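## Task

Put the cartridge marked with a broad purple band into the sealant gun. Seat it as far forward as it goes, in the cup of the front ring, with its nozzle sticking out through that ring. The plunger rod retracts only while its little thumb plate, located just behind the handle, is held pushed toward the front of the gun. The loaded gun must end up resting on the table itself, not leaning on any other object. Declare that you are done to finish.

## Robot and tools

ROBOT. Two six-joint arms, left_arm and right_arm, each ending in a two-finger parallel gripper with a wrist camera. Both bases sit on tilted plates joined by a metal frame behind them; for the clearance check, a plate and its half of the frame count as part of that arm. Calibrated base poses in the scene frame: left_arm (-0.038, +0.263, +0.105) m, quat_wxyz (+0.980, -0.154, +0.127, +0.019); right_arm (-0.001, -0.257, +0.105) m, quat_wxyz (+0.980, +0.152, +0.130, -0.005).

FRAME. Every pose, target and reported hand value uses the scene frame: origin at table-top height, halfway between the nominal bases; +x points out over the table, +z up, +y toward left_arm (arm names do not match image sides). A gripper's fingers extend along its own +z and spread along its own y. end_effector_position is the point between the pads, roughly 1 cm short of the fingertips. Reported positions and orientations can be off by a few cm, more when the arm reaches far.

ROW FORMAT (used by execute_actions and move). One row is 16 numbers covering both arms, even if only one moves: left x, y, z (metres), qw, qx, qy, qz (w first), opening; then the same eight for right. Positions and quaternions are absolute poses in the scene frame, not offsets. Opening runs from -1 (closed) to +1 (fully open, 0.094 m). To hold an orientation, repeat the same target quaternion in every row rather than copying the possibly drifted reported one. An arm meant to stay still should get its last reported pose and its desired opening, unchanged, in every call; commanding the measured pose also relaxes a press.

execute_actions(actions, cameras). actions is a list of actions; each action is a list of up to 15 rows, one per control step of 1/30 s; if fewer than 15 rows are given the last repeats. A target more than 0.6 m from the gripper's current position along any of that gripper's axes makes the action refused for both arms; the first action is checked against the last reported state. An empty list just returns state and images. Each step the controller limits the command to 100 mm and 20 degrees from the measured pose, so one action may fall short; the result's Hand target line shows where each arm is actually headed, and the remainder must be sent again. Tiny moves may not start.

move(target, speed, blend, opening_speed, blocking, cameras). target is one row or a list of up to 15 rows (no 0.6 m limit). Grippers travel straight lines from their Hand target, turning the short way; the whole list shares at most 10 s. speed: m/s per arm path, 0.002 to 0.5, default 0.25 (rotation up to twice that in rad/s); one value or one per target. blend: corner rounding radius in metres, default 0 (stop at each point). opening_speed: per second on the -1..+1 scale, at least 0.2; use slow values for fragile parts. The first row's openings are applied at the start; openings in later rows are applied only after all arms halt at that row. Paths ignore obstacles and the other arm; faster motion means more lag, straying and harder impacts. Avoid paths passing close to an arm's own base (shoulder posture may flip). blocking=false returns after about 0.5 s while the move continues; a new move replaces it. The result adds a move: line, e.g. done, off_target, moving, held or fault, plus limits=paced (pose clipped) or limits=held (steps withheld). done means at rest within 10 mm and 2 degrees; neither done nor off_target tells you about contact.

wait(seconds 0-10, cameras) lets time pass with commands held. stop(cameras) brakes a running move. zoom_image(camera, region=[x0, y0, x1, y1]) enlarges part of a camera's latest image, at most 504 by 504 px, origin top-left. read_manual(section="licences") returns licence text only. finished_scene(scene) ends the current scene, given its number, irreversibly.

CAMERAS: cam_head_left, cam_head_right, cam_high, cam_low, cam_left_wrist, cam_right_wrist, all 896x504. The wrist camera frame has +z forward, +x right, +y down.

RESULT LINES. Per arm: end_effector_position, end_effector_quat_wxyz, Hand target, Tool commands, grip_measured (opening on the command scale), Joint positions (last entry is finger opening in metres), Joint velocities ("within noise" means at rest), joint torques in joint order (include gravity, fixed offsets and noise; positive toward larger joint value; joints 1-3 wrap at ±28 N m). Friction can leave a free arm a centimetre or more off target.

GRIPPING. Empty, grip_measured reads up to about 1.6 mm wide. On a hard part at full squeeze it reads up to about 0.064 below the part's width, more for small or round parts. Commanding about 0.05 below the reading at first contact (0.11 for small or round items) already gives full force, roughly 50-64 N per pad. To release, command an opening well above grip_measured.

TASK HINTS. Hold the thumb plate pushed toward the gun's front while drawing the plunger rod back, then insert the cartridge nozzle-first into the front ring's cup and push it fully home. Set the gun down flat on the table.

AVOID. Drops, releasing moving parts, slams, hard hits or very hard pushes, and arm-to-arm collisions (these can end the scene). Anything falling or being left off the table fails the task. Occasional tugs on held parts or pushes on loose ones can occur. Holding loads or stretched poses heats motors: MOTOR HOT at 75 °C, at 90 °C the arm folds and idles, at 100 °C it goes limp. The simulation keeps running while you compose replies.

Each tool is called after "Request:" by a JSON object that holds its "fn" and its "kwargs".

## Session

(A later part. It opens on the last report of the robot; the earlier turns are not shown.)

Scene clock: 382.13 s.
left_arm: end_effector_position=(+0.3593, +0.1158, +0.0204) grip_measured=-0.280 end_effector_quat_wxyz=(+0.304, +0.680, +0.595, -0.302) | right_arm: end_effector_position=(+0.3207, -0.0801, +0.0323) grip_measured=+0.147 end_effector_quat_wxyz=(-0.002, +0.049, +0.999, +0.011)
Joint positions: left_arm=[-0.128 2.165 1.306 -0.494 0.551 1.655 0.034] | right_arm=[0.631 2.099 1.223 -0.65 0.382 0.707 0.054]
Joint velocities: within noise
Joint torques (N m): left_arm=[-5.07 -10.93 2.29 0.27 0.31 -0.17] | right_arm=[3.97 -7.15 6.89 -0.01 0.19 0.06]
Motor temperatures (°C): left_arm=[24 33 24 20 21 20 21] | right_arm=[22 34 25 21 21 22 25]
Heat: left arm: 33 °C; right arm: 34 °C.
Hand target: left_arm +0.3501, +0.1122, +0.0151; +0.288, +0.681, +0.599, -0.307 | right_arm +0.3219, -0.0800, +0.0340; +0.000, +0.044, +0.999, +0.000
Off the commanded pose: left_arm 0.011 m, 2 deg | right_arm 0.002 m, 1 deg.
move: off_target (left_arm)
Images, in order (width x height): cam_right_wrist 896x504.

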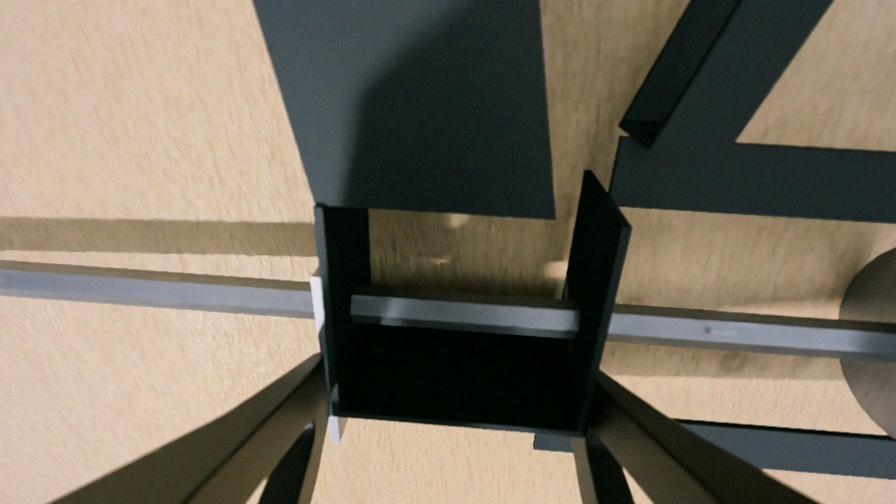

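Now pull moderately and see whether the rod slides.

Request:
{"fn": "move", "kwargs": {"target": [[0.356,0.128,0.018,0.2881,0.6803,0.5988,-0.3063,-0.5,0.3220,-0.080,0.034,0,0.044,0.999,0,-0.05],[0.360,0.140,0.020,0.2881,0.6803,0.5988,-0.3063,-0.5,0.3220,-0.082,0.034,0,0.044,0.999,0,-0.05]], "speed": 0.04, "blend": [0.01,0], "cameras": ["cam_right_wrist","cam_left_wrist"]}}

Scene clock: 388.70 s.
left_arm: end_effector_position=(+0.3585, +0.1237, +0.0237) grip_measured=-0.280 end_effector_quat_wxyz=(+0.304, +0.679, +0.590, -0.313) | right_arm: end_effector_position=(+0.3195, -0.0761, +0.0330) grip_measured=+0.147 end_effector_quat_wxyz=(-0.004, +0.048, +0.999, +0.018)
Joint positions: left_arm=[-0.104 2.165 1.328 -0.55 0.574 1.691 0.034] | right_arm=[0.635 2.099 1.223 -0.646 0.368 0.708 0.054]
Joint velocities: within noise
Joint torques (N m): left_arm=[-1.48 -11.82 5.05 -0.27 0.21 0.2] | right_arm=[3.34 -7.57 6.32 -0.01 0.33 0.01]
Motor temperatures (°C): left_arm=[24 33 24 20 21 20 22] | right_arm=[22 34 26 21 21 22 25]
Heat: left arm: 33 °C; right arm: 34 °C.
Hand target: left_arm +0.3597, +0.1397, +0.0201; +0.289, +0.681, +0.600, -0.306 | right_arm +0.3220, -0.0820, +0.0341; +0.000, +0.044, +0.999, +0.000
Off the commanded pose: left_arm 0.017 m, 2 deg | right_arm 0.007 m, 2 deg.
move: off_target (left_arm); blend cut to 0.0064 m at target 1
Images, in order (width x height): cam_left_wrist 896x504, cam_right_wrist 896x504.

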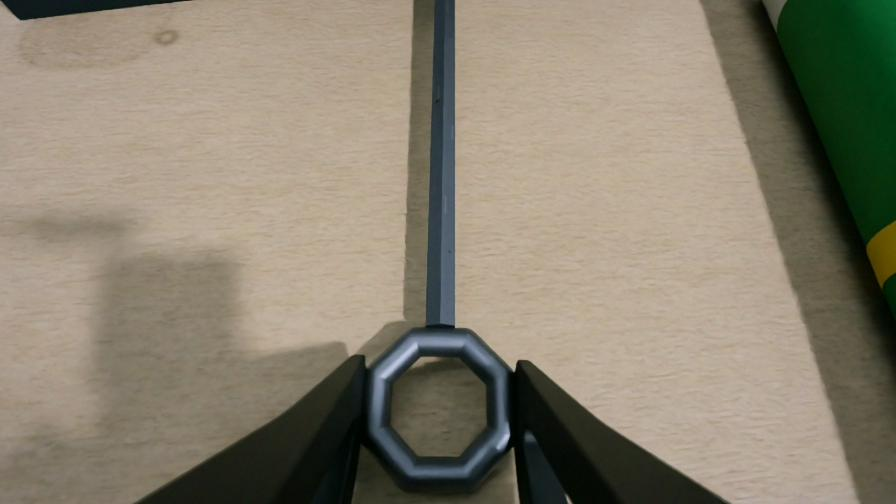

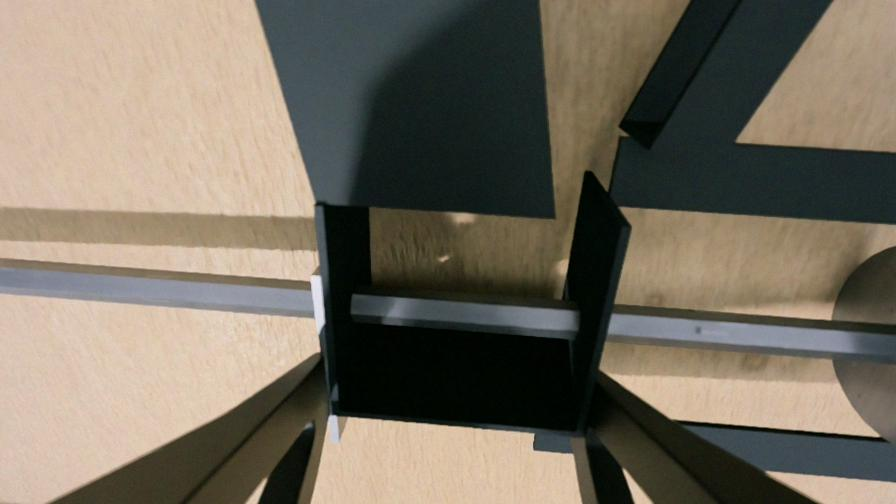

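Request:
{"fn": "move", "kwargs": {"target": [[0.365,0.165,0.022,0.2881,0.6803,0.5988,-0.3063,-0.5,0.3220,-0.098,0.034,0,0.044,0.999,0,-0.05]], "speed": 0.04, "cameras": ["cam_right_wrist","cam_left_wrist"]}}

Scene clock: 399.10 s.
left_arm: end_effector_position=(+0.3623, +0.1465, +0.0255) grip_measured=-0.280 end_effector_quat_wxyz=(+0.304, +0.675, +0.591, -0.320) | right_arm: end_effector_position=(+0.3228, -0.0784, +0.0348) grip_measured=+0.147 end_effector_quat_wxyz=(-0.004, +0.047, +0.999, +0.025)
Joint positions: left_arm=[-0.047 2.165 1.373 -0.64 0.593 1.754 0.034] | right_arm=[0.623 2.088 1.223 -0.644 0.357 0.689 0.054]
Joint velocities: within noise
Joint torques (N m): left_arm=[-1.24 -12.27 5.18 -0.32 0.11 0.26] | right_arm=[1.88 -9.76 2.36 0.14 0.42 -0.15]
Motor temperatures (°C): left_arm=[23 33 24 20 21 20 22] | right_arm=[22 35 26 21 21 22 26]
Heat: left arm: 33 °C; right arm: 35 °C.
Hand target: left_arm +0.3647, +0.1647, +0.0221; +0.289, +0.681, +0.600, -0.306 | right_arm +0.3218, -0.0974, +0.0339; -0.001, +0.044, +0.999, +0.000
Off the commanded pose: left_arm 0.019 m, 3 deg | right_arm 0.020 m, 3 deg.
move: off_target (left_arm, right_arm)
Images, in order (width x height): cam_left_wrist 896x504, cam_right_wrist 896x504.

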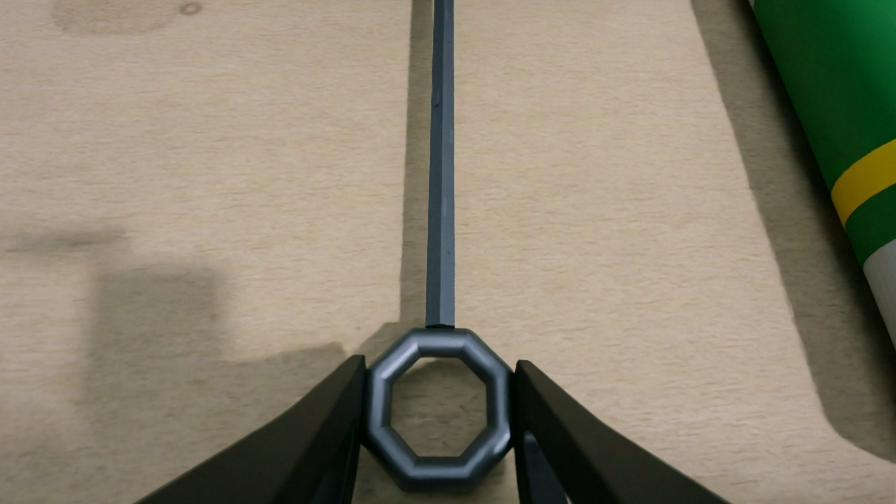

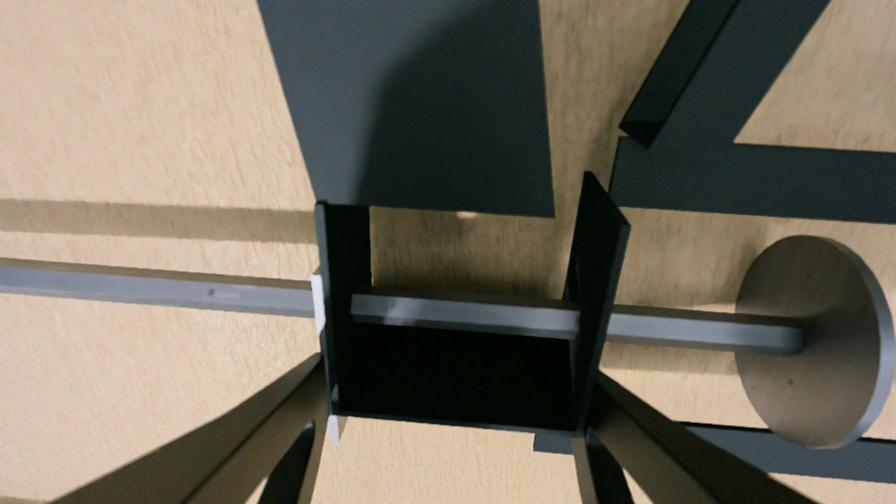

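Request:
{"fn": "move", "kwargs": {"target": [[0.368,0.188,0.022,0.2881,0.6803,0.5988,-0.3063,-0.5,0.3200,-0.100,0.034,0,0.044,0.999,0,-0.05]], "speed": 0.04, "cameras": ["cam_right_wrist","cam_left_wrist"]}}

Scene clock: 403.70 s.
left_arm: end_effector_position=(+0.3642, +0.1682, +0.0272) grip_measured=-0.280 end_effector_quat_wxyz=(+0.304, +0.673, +0.591, -0.324) | right_arm: end_effector_position=(+0.3221, -0.0803, +0.0357) grip_measured=+0.147 end_effector_quat_wxyz=(-0.002, +0.046, +0.999, +0.027)
Joint positions: left_arm=[0.006 2.165 1.412 -0.722 0.605 1.816 0.034] | right_arm=[0.621 2.075 1.208 -0.634 0.357 0.683 0.054]
Joint velocities: within noise
Joint torques (N m): left_arm=[-0.95 -12.19 5.35 -0.32 0.05 0.29] | right_arm=[1.85 -9.44 2.5 0.12 0.41 -0.11]
Motor temperatures (°C): left_arm=[23 33 24 20 21 20 22] | right_arm=[22 35 25 21 21 22 26]
Heat: left arm: 33 °C; right arm: 35 °C.
Hand target: left_arm +0.3675, +0.1878, +0.0222; +0.289, +0.680, +0.600, -0.307 | right_arm +0.3198, -0.0994, +0.0339; -0.001, +0.044, +0.999, +0.000
Off the commanded pose: left_arm 0.021 m, 3 deg | right_arm 0.020 m, 3 deg.
move: off_target (left_arm, right_arm)
Images, in order (width x height): cam_left_wrist 896x504, cam_right_wrist 896x504.

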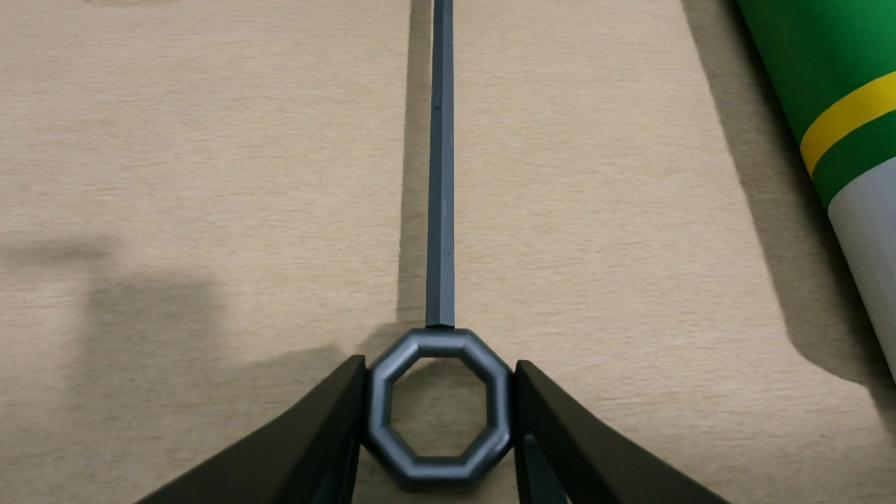

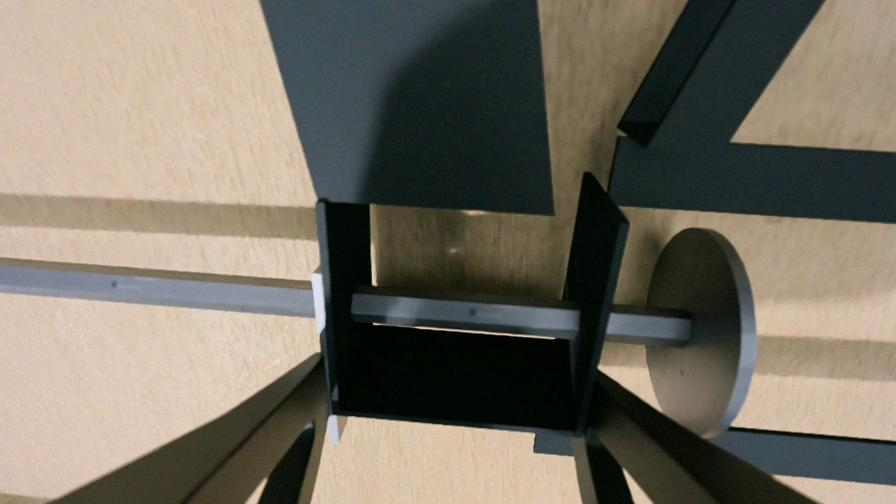

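Request:
{"fn": "move", "kwargs": {"target": [[0.364,0.170,0.020,0.2881,0.6803,0.5988,-0.3063,-0.5,0.3190,-0.085,0.034,0,0.044,0.999,0,-0.05],[0.364,0.170,0.020,0.2881,0.6803,0.5988,-0.3063,0.0,0.3190,-0.080,0.034,0,0.044,0.999,0,1.0],[0.364,0.170,0.020,0.2881,0.6803,0.5988,-0.3063,0.0,0.3190,-0.080,0.090,0,0.044,0.999,0,1.0],[0.364,0.170,0.020,0.2881,0.6803,0.5988,-0.3063,0.0,0.3180,-0.092,0.075,0,0.044,0.999,0,1.0]], "speed": 0.07, "cameras": ["cam_right_wrist","cam_left_wrist"]}}

Scene clock: 420.20 s.
left_arm: end_effector_position=(+0.3666, +0.1721, +0.0193) grip_measured=-0.002 end_effector_quat_wxyz=(+0.289, +0.684, +0.597, -0.304) | right_arm: end_effector_position=(+0.3141, -0.0893, +0.0686) grip_measured=+0.998 end_effector_quat_wxyz=(-0.015, +0.043, +0.999, -0.004)
Joint positions: left_arm=[0 2.165 1.409 -0.697 0.55 1.807 0.047] | right_arm=[0.665 2.026 1.269 -0.825 0.39 0.748 0.094]
Joint velocities: within noise
Joint torques (N m): left_arm=[-3.97 -12.16 2.74 0.06 0.51 -0.12] | right_arm=[3.32 -10.14 3.73 0.34 0.12 -0.04]
Motor temperatures (°C): left_arm=[23 34 25 20 21 20 22] | right_arm=[22 35 25 21 21 22 26]
Heat: left arm: 34 °C; right arm: 35 °C.
Hand target: left_arm +0.3641, +0.1700, +0.0200; +0.288, +0.681, +0.599, -0.307 | right_arm +0.3179, -0.0920, +0.0749; +0.000, +0.044, +0.999, +0.000
Off the commanded pose: left_arm 0.003 m, 1 deg | right_arm 0.008 m, 2 deg.
move: done; target 2's new opening was sent with right_arm's hand 0.004 m and 3 deg from that target
Images, in order (width x height): cam_left_wrist 896x504, cam_right_wrist 896x504.

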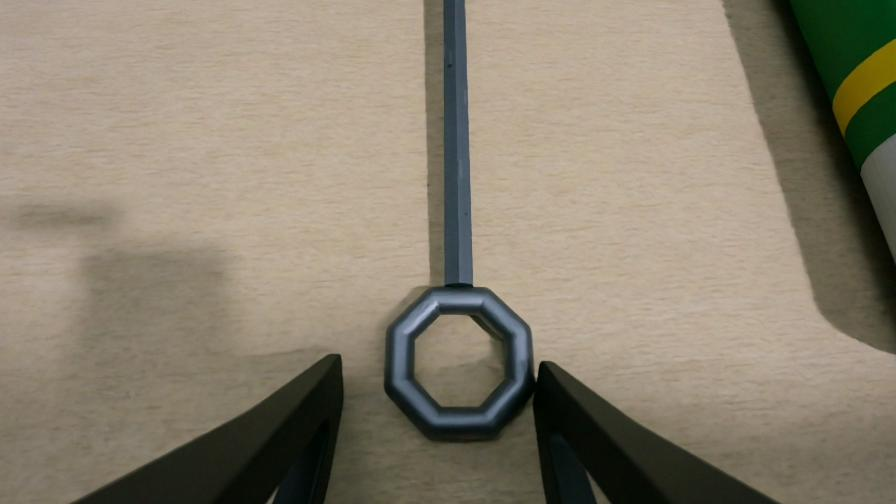

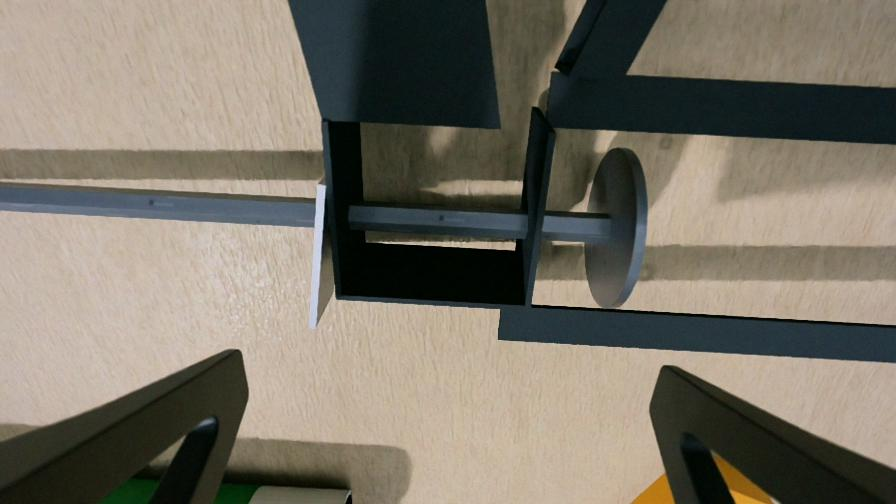

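Request:
{"fn": "move", "kwargs": {"target": [[0.364,0.170,0.020,0.2881,0.6803,0.5988,-0.3063,0.0,0.3220,-0.097,0.072,0,0.044,0.999,0,1.0],[0.364,0.170,0.020,0.2881,0.6803,0.5988,-0.3063,0.0,0.3200,-0.097,0.055,0,0.044,0.999,0,1.0]], "speed": 0.07, "cameras": ["cam_right_wrist"]}}

Scene clock: 436.83 s.
left_arm: end_effector_position=(+0.3665, +0.1721, +0.0192) grip_measured=-0.002 end_effector_quat_wxyz=(+0.289, +0.684, +0.598, -0.303) | right_arm: end_effector_position=(+0.3206, -0.0943, +0.0565) grip_measured=+0.998 end_effector_quat_wxyz=(-0.005, +0.047, +0.999, +0.003)
Joint positions: left_arm=[0 2.165 1.409 -0.697 0.55 1.806 0.047] | right_arm=[0.631 2.026 1.231 -0.747 0.39 0.709 0.094]
Joint velocities: within noise
Joint torques (N m): left_arm=[-3.95 -12.18 2.74 0.06 0.52 -0.11] | right_arm=[3.11 -8.08 3.59 0.39 0.11 -0.05]
Motor temperatures (°C): left_arm=[23 34 24 20 21 20 21] | right_arm=[22 36 25 21 21 22 25]
Heat: left arm: 34 °C; right arm: 36 °C.
Hand target: left_arm +0.3640, +0.1700, +0.0199; +0.288, +0.681, +0.599, -0.307 | right_arm +0.3199, -0.0970, +0.0550; +0.000, +0.044, +0.999, +0.000
Off the commanded pose: left_arm 0.003 m, 1 deg | right_arm 0.003 m, 1 deg.
move: done
Images, in order (width x height): cam_right_wrist 896x504.

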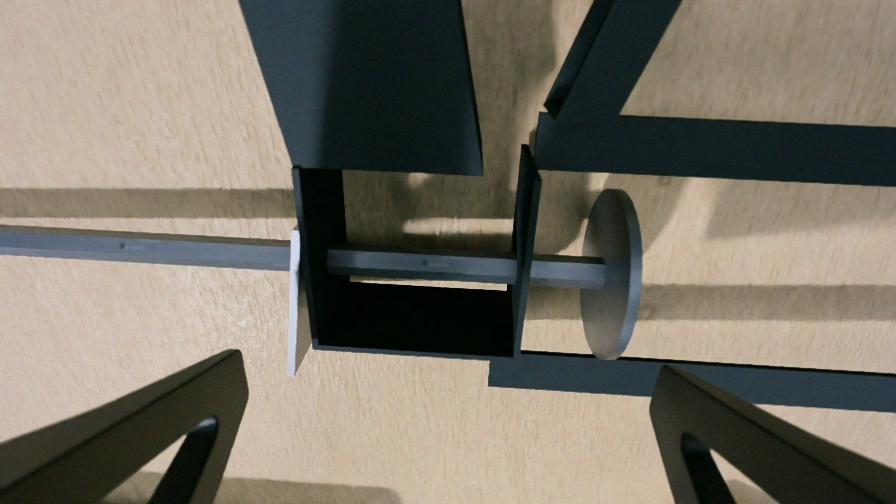

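Request:
{"fn": "move", "kwargs": {"target": [[0.364,0.170,0.020,0.2881,0.6803,0.5988,-0.3063,0.0,0.3190,-0.1030,0.050,0,0.044,0.999,0,1.0],[0.364,0.170,0.020,0.2881,0.6803,0.5988,-0.3063,0.0,0.3180,-0.1020,0.043,0,0.044,0.999,0,1.0]], "speed": 0.07, "cameras": ["cam_right_wrist"]}}

Scene clock: 443.17 s.
left_arm: end_effector_position=(+0.3665, +0.1721, +0.0192) grip_measured=-0.002 end_effector_quat_wxyz=(+0.289, +0.684, +0.598, -0.303) | right_arm: end_effector_position=(+0.3198, -0.0993, +0.0464) grip_measured=+0.998 end_effector_quat_wxyz=(-0.002, +0.047, +0.999, +0.005)
Joint positions: left_arm=[0 2.165 1.409 -0.697 0.55 1.806 0.047] | right_arm=[0.611 2.026 1.193 -0.693 0.39 0.686 0.094]
Joint velocities: within noise
Joint torques (N m): left_arm=[-3.95 -12.15 2.74 0.07 0.51 -0.11] | right_arm=[3.03 -7.58 3.47 0.45 0.1 -0.05]
Motor temperatures (°C): left_arm=[23 34 24 20 21 20 21] | right_arm=[22 36 25 21 21 22 25]
Heat: left arm: 34 °C; right arm: 36 °C.
Hand target: left_arm +0.3640, +0.1700, +0.0200; +0.288, +0.681, +0.599, -0.307 | right_arm +0.3179, -0.1020, +0.0430; +0.000, +0.044, +0.999, +0.000
Off the commanded pose: left_arm 0.003 m, 1 deg | right_arm 0.005 m, 1 deg.
move: done
Images, in order (width x height): cam_right_wrist 896x504.

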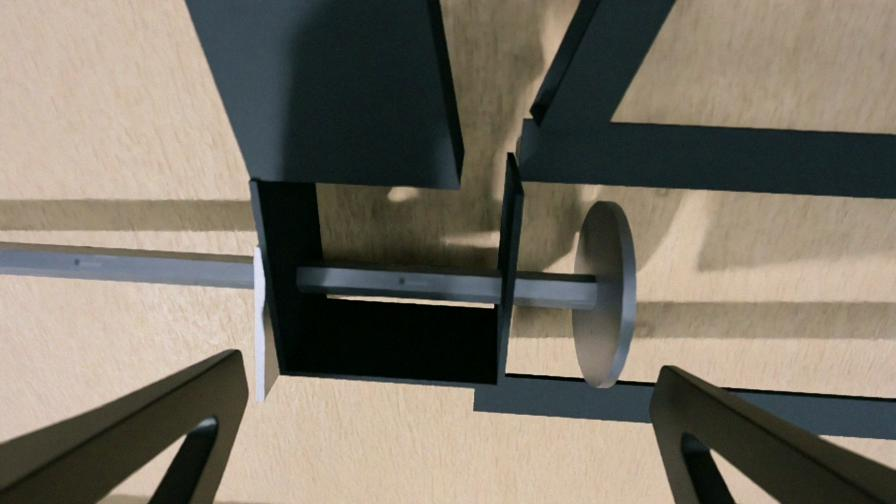

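Request:
{"fn": "move", "kwargs": {"target": [[0.364,0.170,0.020,0.2881,0.6803,0.5988,-0.3063,0.0,0.3170,-0.1020,0.027,0,0.044,0.999,0,1.0]], "speed": 0.05, "cameras": ["cam_right_wrist"]}}

Scene clock: 454.43 s.
left_arm: end_effector_position=(+0.3665, +0.1721, +0.0192) grip_measured=-0.002 end_effector_quat_wxyz=(+0.289, +0.684, +0.598, -0.303) | right_arm: end_effector_position=(+0.3228, -0.0995, +0.0374) grip_measured=+0.998 end_effector_quat_wxyz=(+0.004, +0.050, +0.999, +0.010)
Joint positions: left_arm=[0 2.165 1.409 -0.697 0.55 1.806 0.047] | right_arm=[0.596 2.037 1.172 -0.638 0.389 0.667 0.094]
Joint velocities: within noise
Joint torques (N m): left_arm=[-3.97 -12.18 2.74 0.07 0.51 -0.11] | right_arm=[2.91 -6.09 3.1 0.52 0.1 -0.05]
Motor temperatures (°C): left_arm=[23 34 24 20 21 20 20] | right_arm=[22 36 25 21 21 22 25]
Heat: left arm: 34 °C; right arm: 36 °C.
Hand target: left_arm +0.3640, +0.1700, +0.0200; +0.288, +0.681, +0.599, -0.307 | right_arm +0.3169, -0.1022, +0.0274; +0.000, +0.044, +0.999, +0.000
Off the commanded pose: left_arm 0.003 m, 1 deg | right_arm 0.012 m, 1 deg.
move: off_target (right_arm)
Images, in order (width x height): cam_right_wrist 896x504.

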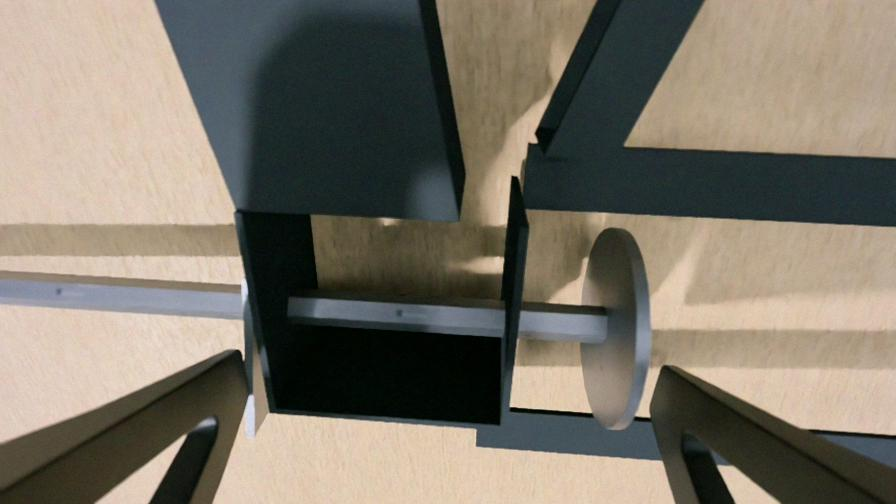

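Request:
{"fn": "move", "kwargs": {"target": [[0.364,0.170,0.020,0.2881,0.6803,0.5988,-0.3063,0.0,0.3110,-0.1020,0.027,0,0.044,0.999,0,1.0],[0.364,0.170,0.020,0.2881,0.6803,0.5988,-0.3063,0.0,0.3125,-0.1020,0.028,0,0.044,0.999,0,0.8]], "speed": 0.05, "cameras": ["cam_right_wrist"]}}

Scene clock: 462.03 s.
left_arm: end_effector_position=(+0.3665, +0.1722, +0.0192) grip_measured=-0.002 end_effector_quat_wxyz=(+0.289, +0.684, +0.598, -0.303) | right_arm: end_effector_position=(+0.3217, -0.0973, +0.0337) grip_measured=+0.802 end_effector_quat_wxyz=(+0.009, +0.052, +0.998, +0.016)
Joint positions: left_arm=[0 2.165 1.409 -0.697 0.55 1.806 0.047] | right_arm=[0.596 2.037 1.151 -0.602 0.384 0.667 0.085]
Joint velocities: within noise
Joint torques (N m): left_arm=[-3.97 -12.18 2.74 0.05 0.52 -0.11] | right_arm=[3.44 -6.78 3.4 0.19 0.14 0.03]
Motor temperatures (°C): left_arm=[23 34 23 20 21 20 20] | right_arm=[22 35 25 21 21 22 25]
Heat: left arm: 34 °C; right arm: 35 °C.
Hand target: left_arm +0.3640, +0.1700, +0.0200; +0.288, +0.681, +0.599, -0.307 | right_arm +0.3126, -0.1021, +0.0282; +0.000, +0.044, +0.999, +0.000
Off the commanded pose: left_arm 0.003 m, 1 deg | right_arm 0.012 m, 2 deg.
move: off_target (right_arm); target 2's new opening was sent with right_arm's hand 0.011 m and 2 deg from that target
Images, in order (width x height): cam_right_wrist 896x504.

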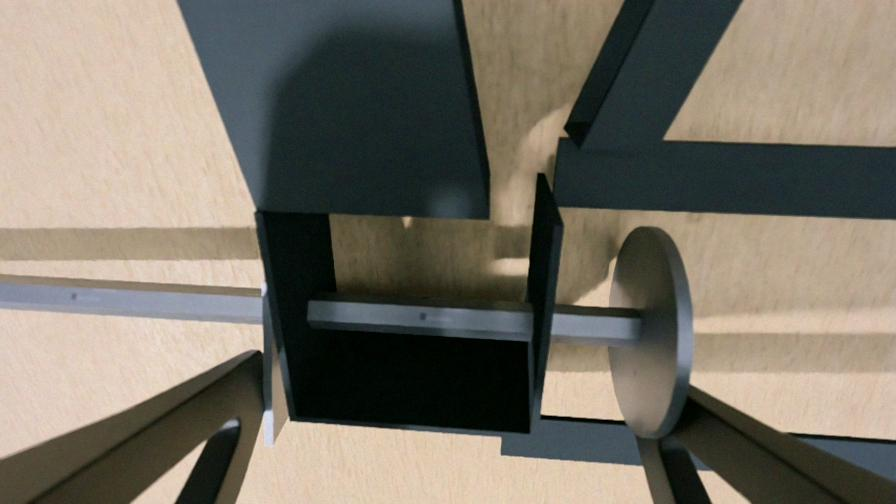

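Request:
{"fn": "move", "kwargs": {"target": [[0.364,0.170,0.020,0.2881,0.6803,0.5988,-0.3063,0.0,0.3145,-0.0980,0.030,0,0.044,0.999,0,0.05]], "speed": 0.05, "opening_speed": 0.4, "cameras": ["cam_right_wrist","cam_left_wrist"]}}

Scene clock: 468.80 s.
left_arm: end_effector_position=(+0.3665, +0.1724, +0.0189) grip_measured=-0.002 end_effector_quat_wxyz=(+0.288, +0.684, +0.598, -0.303) | right_arm: end_effector_position=(+0.3212, -0.0994, +0.0336) grip_measured=+0.162 end_effector_quat_wxyz=(+0.009, +0.059, +0.998, +0.011)
Joint positions: left_arm=[0 2.165 1.409 -0.697 0.548 1.806 0.047] | right_arm=[0.596 2.037 1.151 -0.608 0.393 0.682 0.055]
Joint velocities: within noise
Joint torques (N m): left_arm=[-3.99 -12.15 2.76 0.06 0.53 -0.1] | right_arm=[4.04 -6.06 5.29 0.1 0.07 -0.04]
Motor temperatures (°C): left_arm=[23 35 23 20 21 20 20] | right_arm=[22 34 25 21 21 22 25]
Heat: left arm: 35 °C; right arm: 34 °C.
Hand target: left_arm +0.3640, +0.1700, +0.0199; +0.288, +0.681, +0.599, -0.307 | right_arm +0.3145, -0.0982, +0.0301; +0.000, +0.044, +0.999, +0.000
Off the commanded pose: left_arm 0.004 m, 1 deg | right_arm 0.008 m, 2 deg.
move: done
Images, in order (width x height): cam_left_wrist 896x504, cam_right_wrist 896x504.

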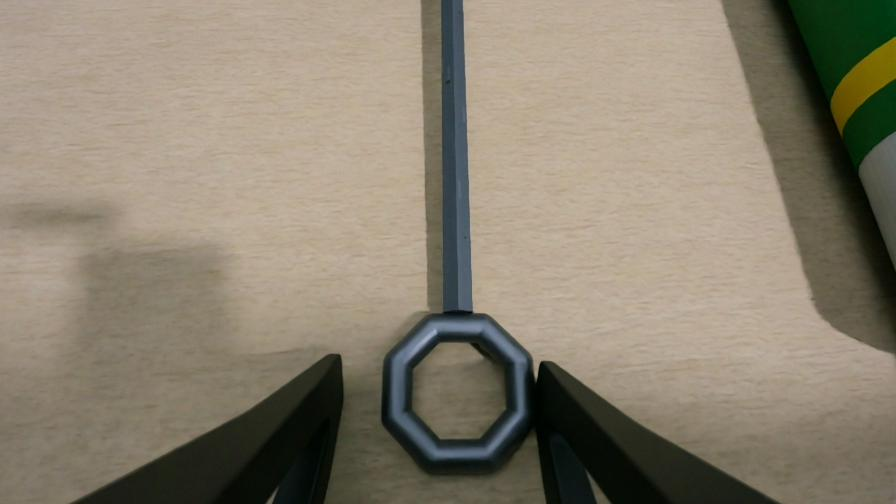

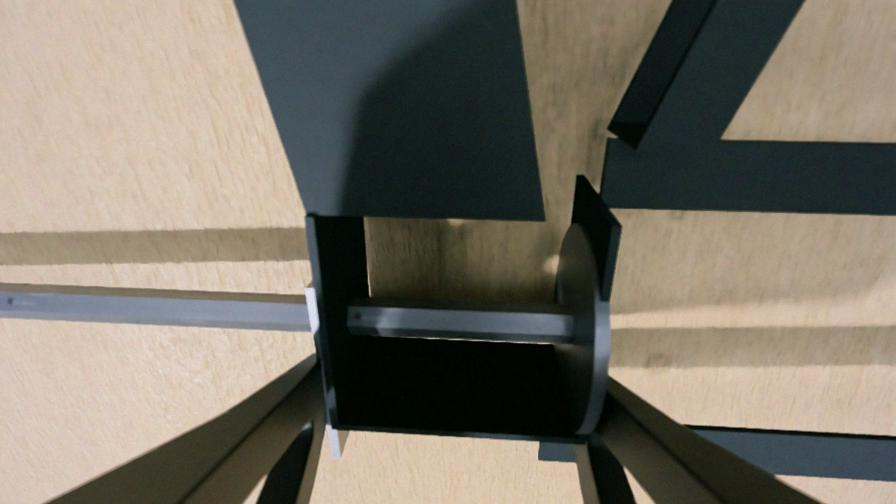

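Request:
{"fn": "move", "kwargs": {"target": [[0.366,0.172,0.019,0.2881,0.6803,0.5988,-0.3063,0.1,0.3170,-0.0990,0.032,0,0.044,0.999,0,0.8],[0.372,0.232,0.070,0.2881,0.6803,0.5988,-0.3063,0.1,0.3170,-0.0990,0.12,0,0.044,0.999,0,0.9]], "speed": 0.08}}

Request:
{"fn": "zoom_image", "kwargs": {"camera": "cam_low", "region": [440, 210, 640, 290]}}

Request:
{"fn": "zoom_image", "kwargs": {"camera": "cam_high", "region": [360, 150, 640, 310]}}

Scene clock: 504.03 s.
left_arm: end_effector_position=(+0.3642, +0.2261, +0.0574) grip_measured=+0.098 end_effector_quat_wxyz=(+0.274, +0.679, +0.602, -0.318) | right_arm: end_effector_position=(+0.3091, -0.1026, +0.1051) grip_measured=+0.898 end_effector_quat_wxyz=(-0.017, +0.040, +0.999, -0.010)
Joint positions: left_arm=[0.101 2.091 1.519 -0.98 0.549 1.915 0.052] | right_arm=[0.689 1.934 1.293 -0.962 0.395 0.773 0.089]
Joint velocities: within noise
Joint torques (N m): left_arm=[-2.69 -14.22 5.33 -0.34 0.58 0.13] | right_arm=[4.18 -9.16 8.17 -0.01 0.07 0.11]
Motor temperatures (°C): left_arm=[23 36 23 20 21 20 20] | right_arm=[23 34 26 21 21 22 26]
Heat: left arm: 36 °C; right arm: 34 °C.
Hand target: left_arm +0.3718, +0.2319, +0.0699; +0.288, +0.681, +0.599, -0.306 | right_arm +0.3168, -0.0992, +0.1199; +0.000, +0.044, +0.999, +0.000
Off the commanded pose: left_arm 0.016 m, 2 deg | right_arm 0.017 m, 2 deg.
move: off_target (left_arm, right_arm); target 2's new opening was sent with right_arm's hand 0.017 m and 2 deg from that target

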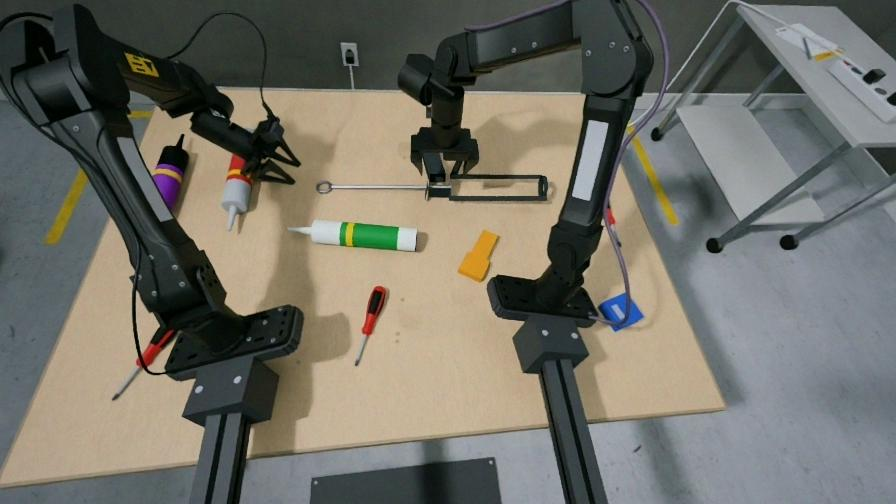

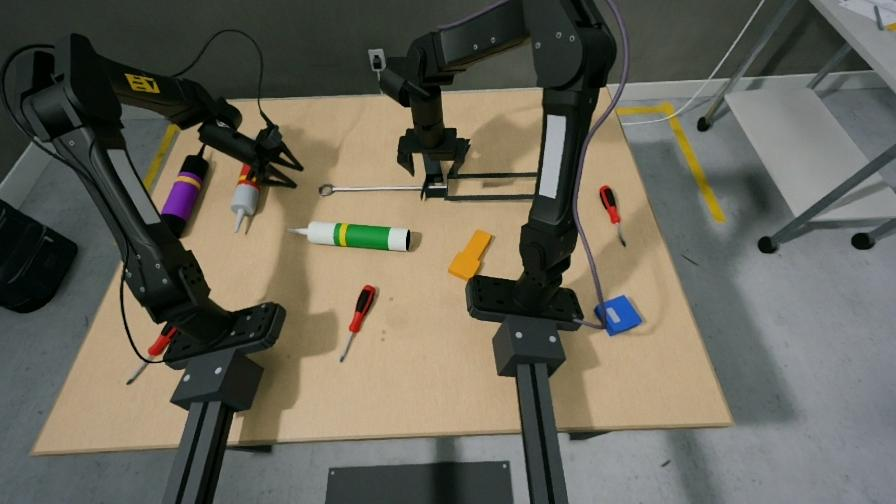

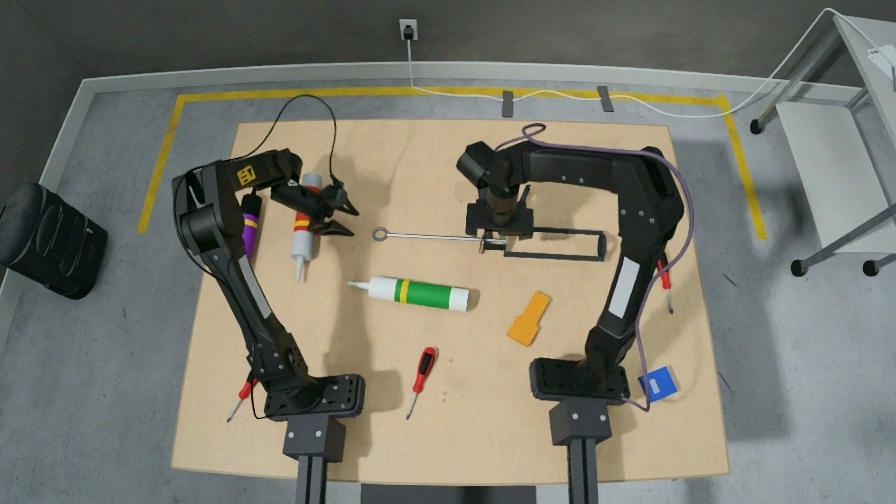

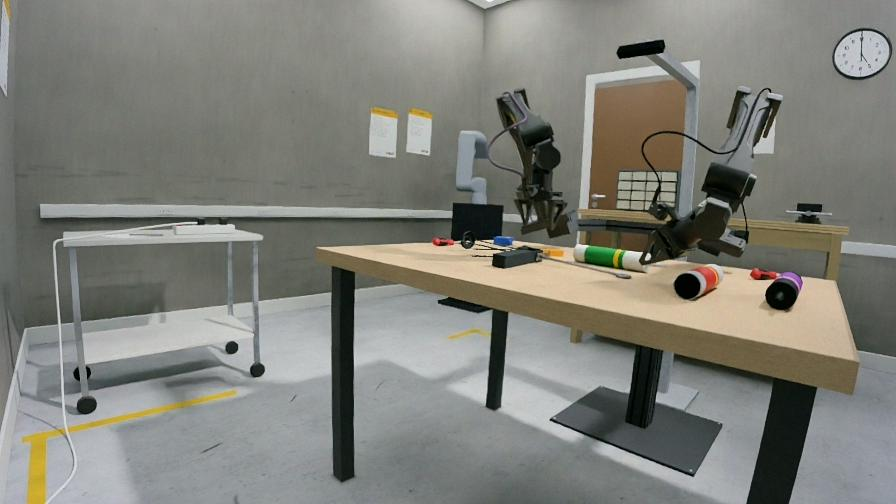

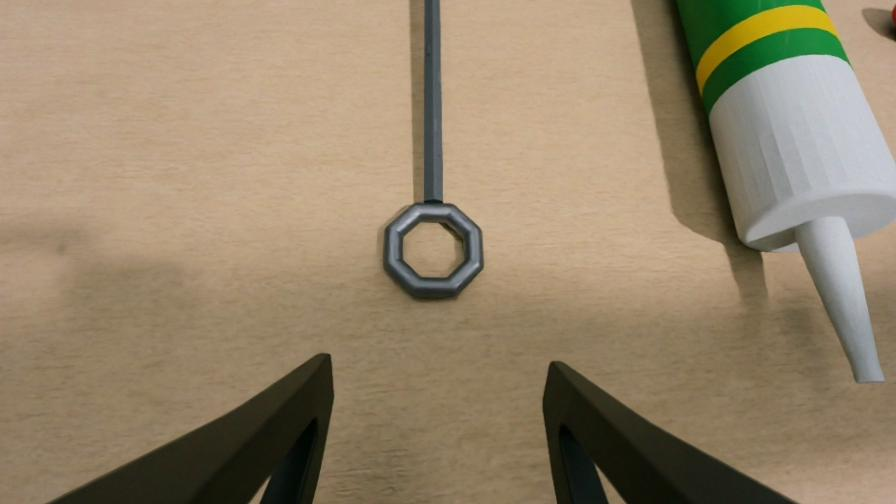

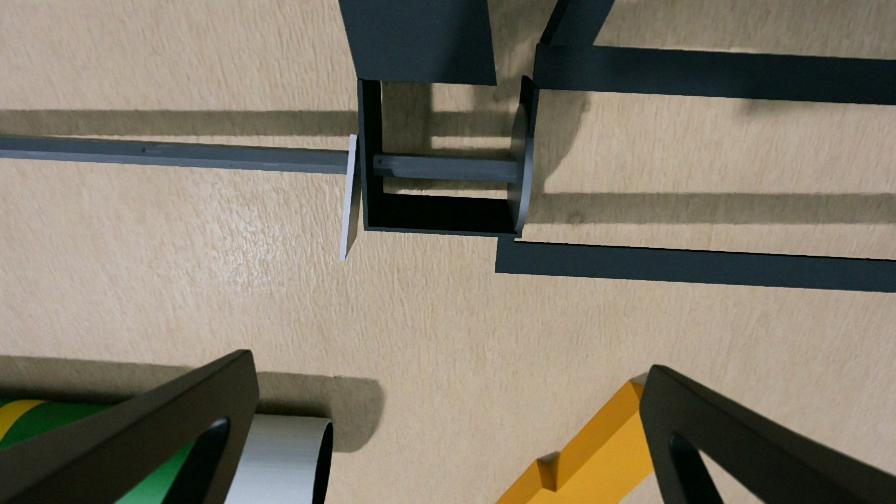

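Scaled by 2.520 from the camera's 896x504 image, which has a finer 1280x720 frame.

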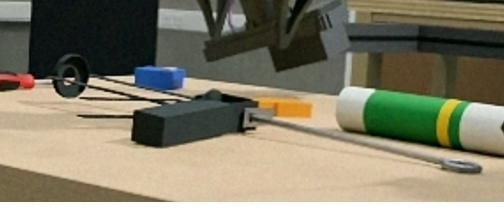

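Scaled by 1.800 from the camera's 896x504 image, which has a finer 1280x720 frame.

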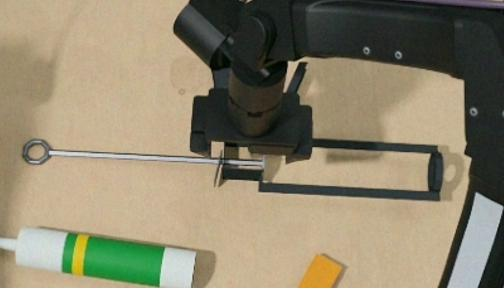

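Request:
{"fn": "move", "kwargs": {"target": [[0.372,0.260,0.150,0.2,0.45,0.82,-0.2,0.6,0.3170,-0.150,0.20,0,-0.044,0.999,0,0.9],[0.345,0.450,0.180,0,0.087,0.996,0,1.0,0.300,-0.25,0.20,0,-0.4,0.917,0,0.9]], "speed": 0.2, "blend": [0.04,0], "cameras": ["cam_left_wrist","cam_high","cam_head_left"]}}

Scene clock: 515.33 s.
left_arm: end_effector_position=(+0.3431, +0.4457, +0.1831) grip_measured=+0.998 end_effector_quat_wxyz=(+0.008, +0.094, +0.995, -0.003) | right_arm: end_effector_position=(+0.3065, -0.2477, +0.1990) grip_measured=+0.898 end_effector_quat_wxyz=(+0.002, -0.397, +0.918, -0.004)
Joint positions: left_arm=[0.226 1.653 1.691 -1.265 -0.223 0.496 0.094] | right_arm=[0.435 1.458 1.273 -1.266 0.395 -0.416 0.089]
Joint velocities: within noise
Joint torques (N m): left_arm=[-1.32 -8.4 7.35 0.17 -0.06 -0.11] | right_arm=[1.65 -6.67 4.4 0.16 -0.09 -0.05]
Motor temperatures (°C): left_arm=[23 38 24 20 21 20 20] | right_arm=[22 34 26 21 21 22 25]
Heat: left arm: 38 °C; right arm: 34 °C.
Hand target: left_arm +0.3448, +0.4500, +0.1799; +0.000, +0.087, +0.996, +0.000 | right_arm +0.3000, -0.2499, +0.1999; +0.000, -0.400, +0.917, +0.000
Off the commanded pose: left_arm 0.006 m, 1 deg | right_arm 0.007 m, 1 deg.
move: done
Images, in order (width x height): cam_head_left 896x504, cam_high 896x504, cam_left_wrist 896x504.

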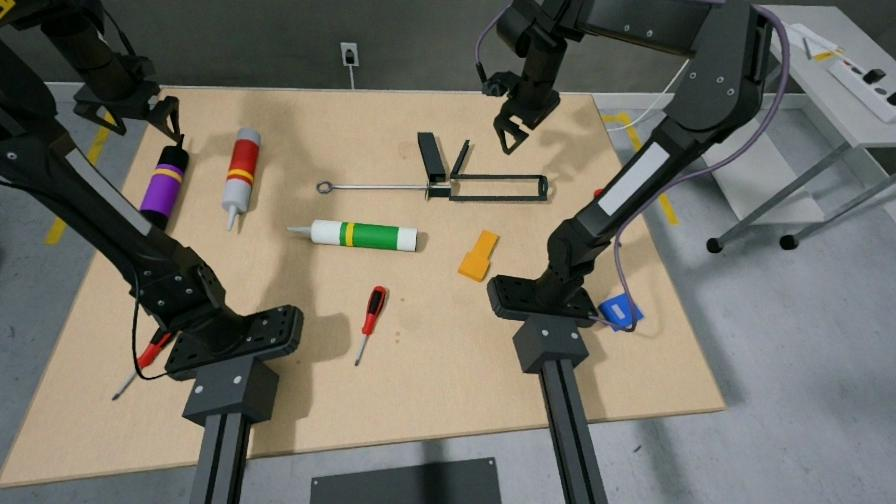

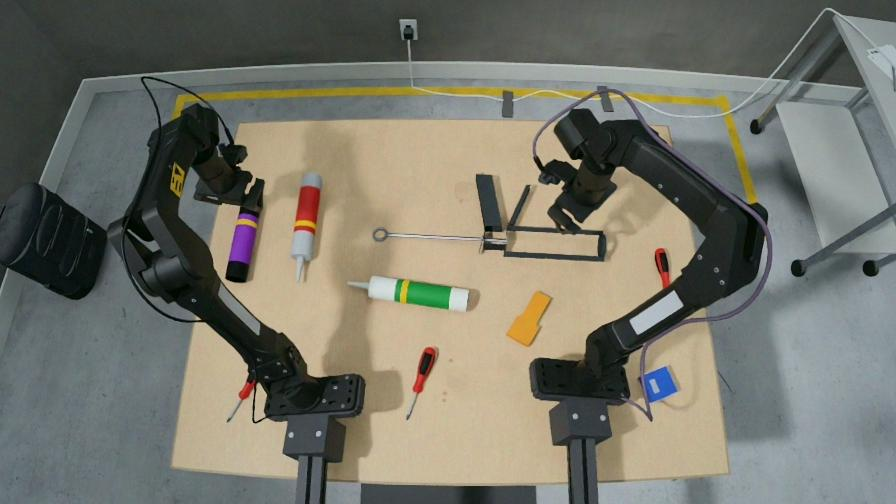

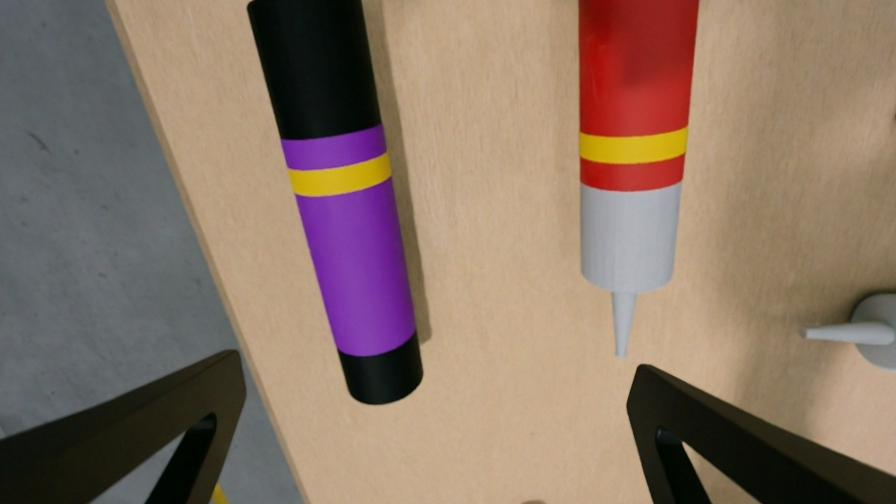

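Request:
{"fn": "move", "kwargs": {"target": [[0.322,0.501,0.10,0,0.0175,0.9998,0,1.0,0.300,-0.25,0.20,0,-0.4,0.917,0,0.9]], "speed": 0.15, "cameras": ["cam_left_wrist"]}}

Scene clock: 548.60 s.
left_arm: end_effector_position=(+0.3239, +0.5055, +0.1114) grip_measured=+0.998 end_effector_quat_wxyz=(+0.007, +0.011, +1.000, +0.012) | right_arm: end_effector_position=(+0.3065, -0.2477, +0.1990) grip_measured=+0.898 end_effector_quat_wxyz=(+0.002, -0.397, +0.918, -0.004)
Joint positions: left_arm=[0.446 1.699 1.519 -0.994 -0.172 0.541 0.094] | right_arm=[0.435 1.458 1.273 -1.266 0.395 -0.417 0.089]
Joint velocities: within noise
Joint torques (N m): left_arm=[-1.11 -9.43 4.26 0.4 0.15 0.1] | right_arm=[1.65 -6.65 4.41 0.17 -0.09 -0.04]
Motor temperatures (°C): left_arm=[23 36 25 20 21 20 20] | right_arm=[22 33 25 21 21 22 24]
Heat: left arm: 36 °C; right arm: 33 °C.
Hand target: left_arm +0.3217, +0.5009, +0.1002; +0.000, +0.017, +1.000, +0.000 | right_arm +0.3000, -0.2499, +0.1999; +0.000, -0.400, +0.917, +0.000
Off the commanded pose: left_arm 0.012 m, 2 deg | right_arm 0.007 m, 1 deg.
move: off_target (left_arm)
Images, in order (width x height): cam_left_wrist 896x504.

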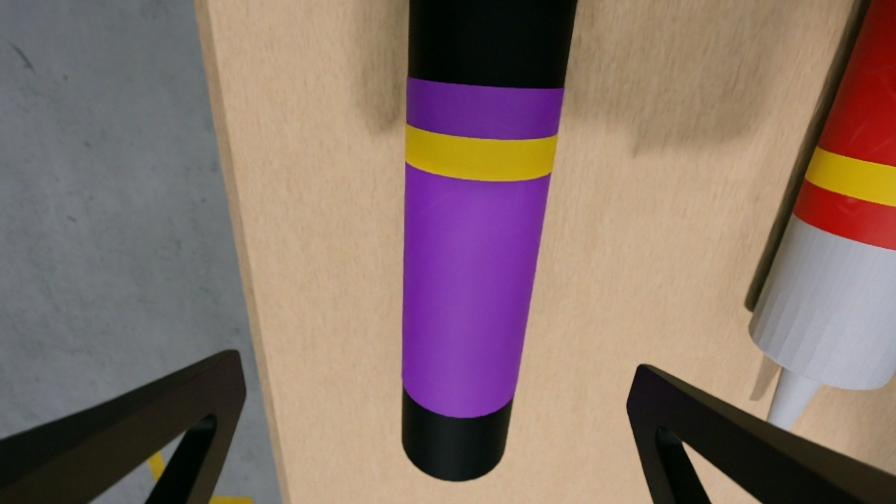

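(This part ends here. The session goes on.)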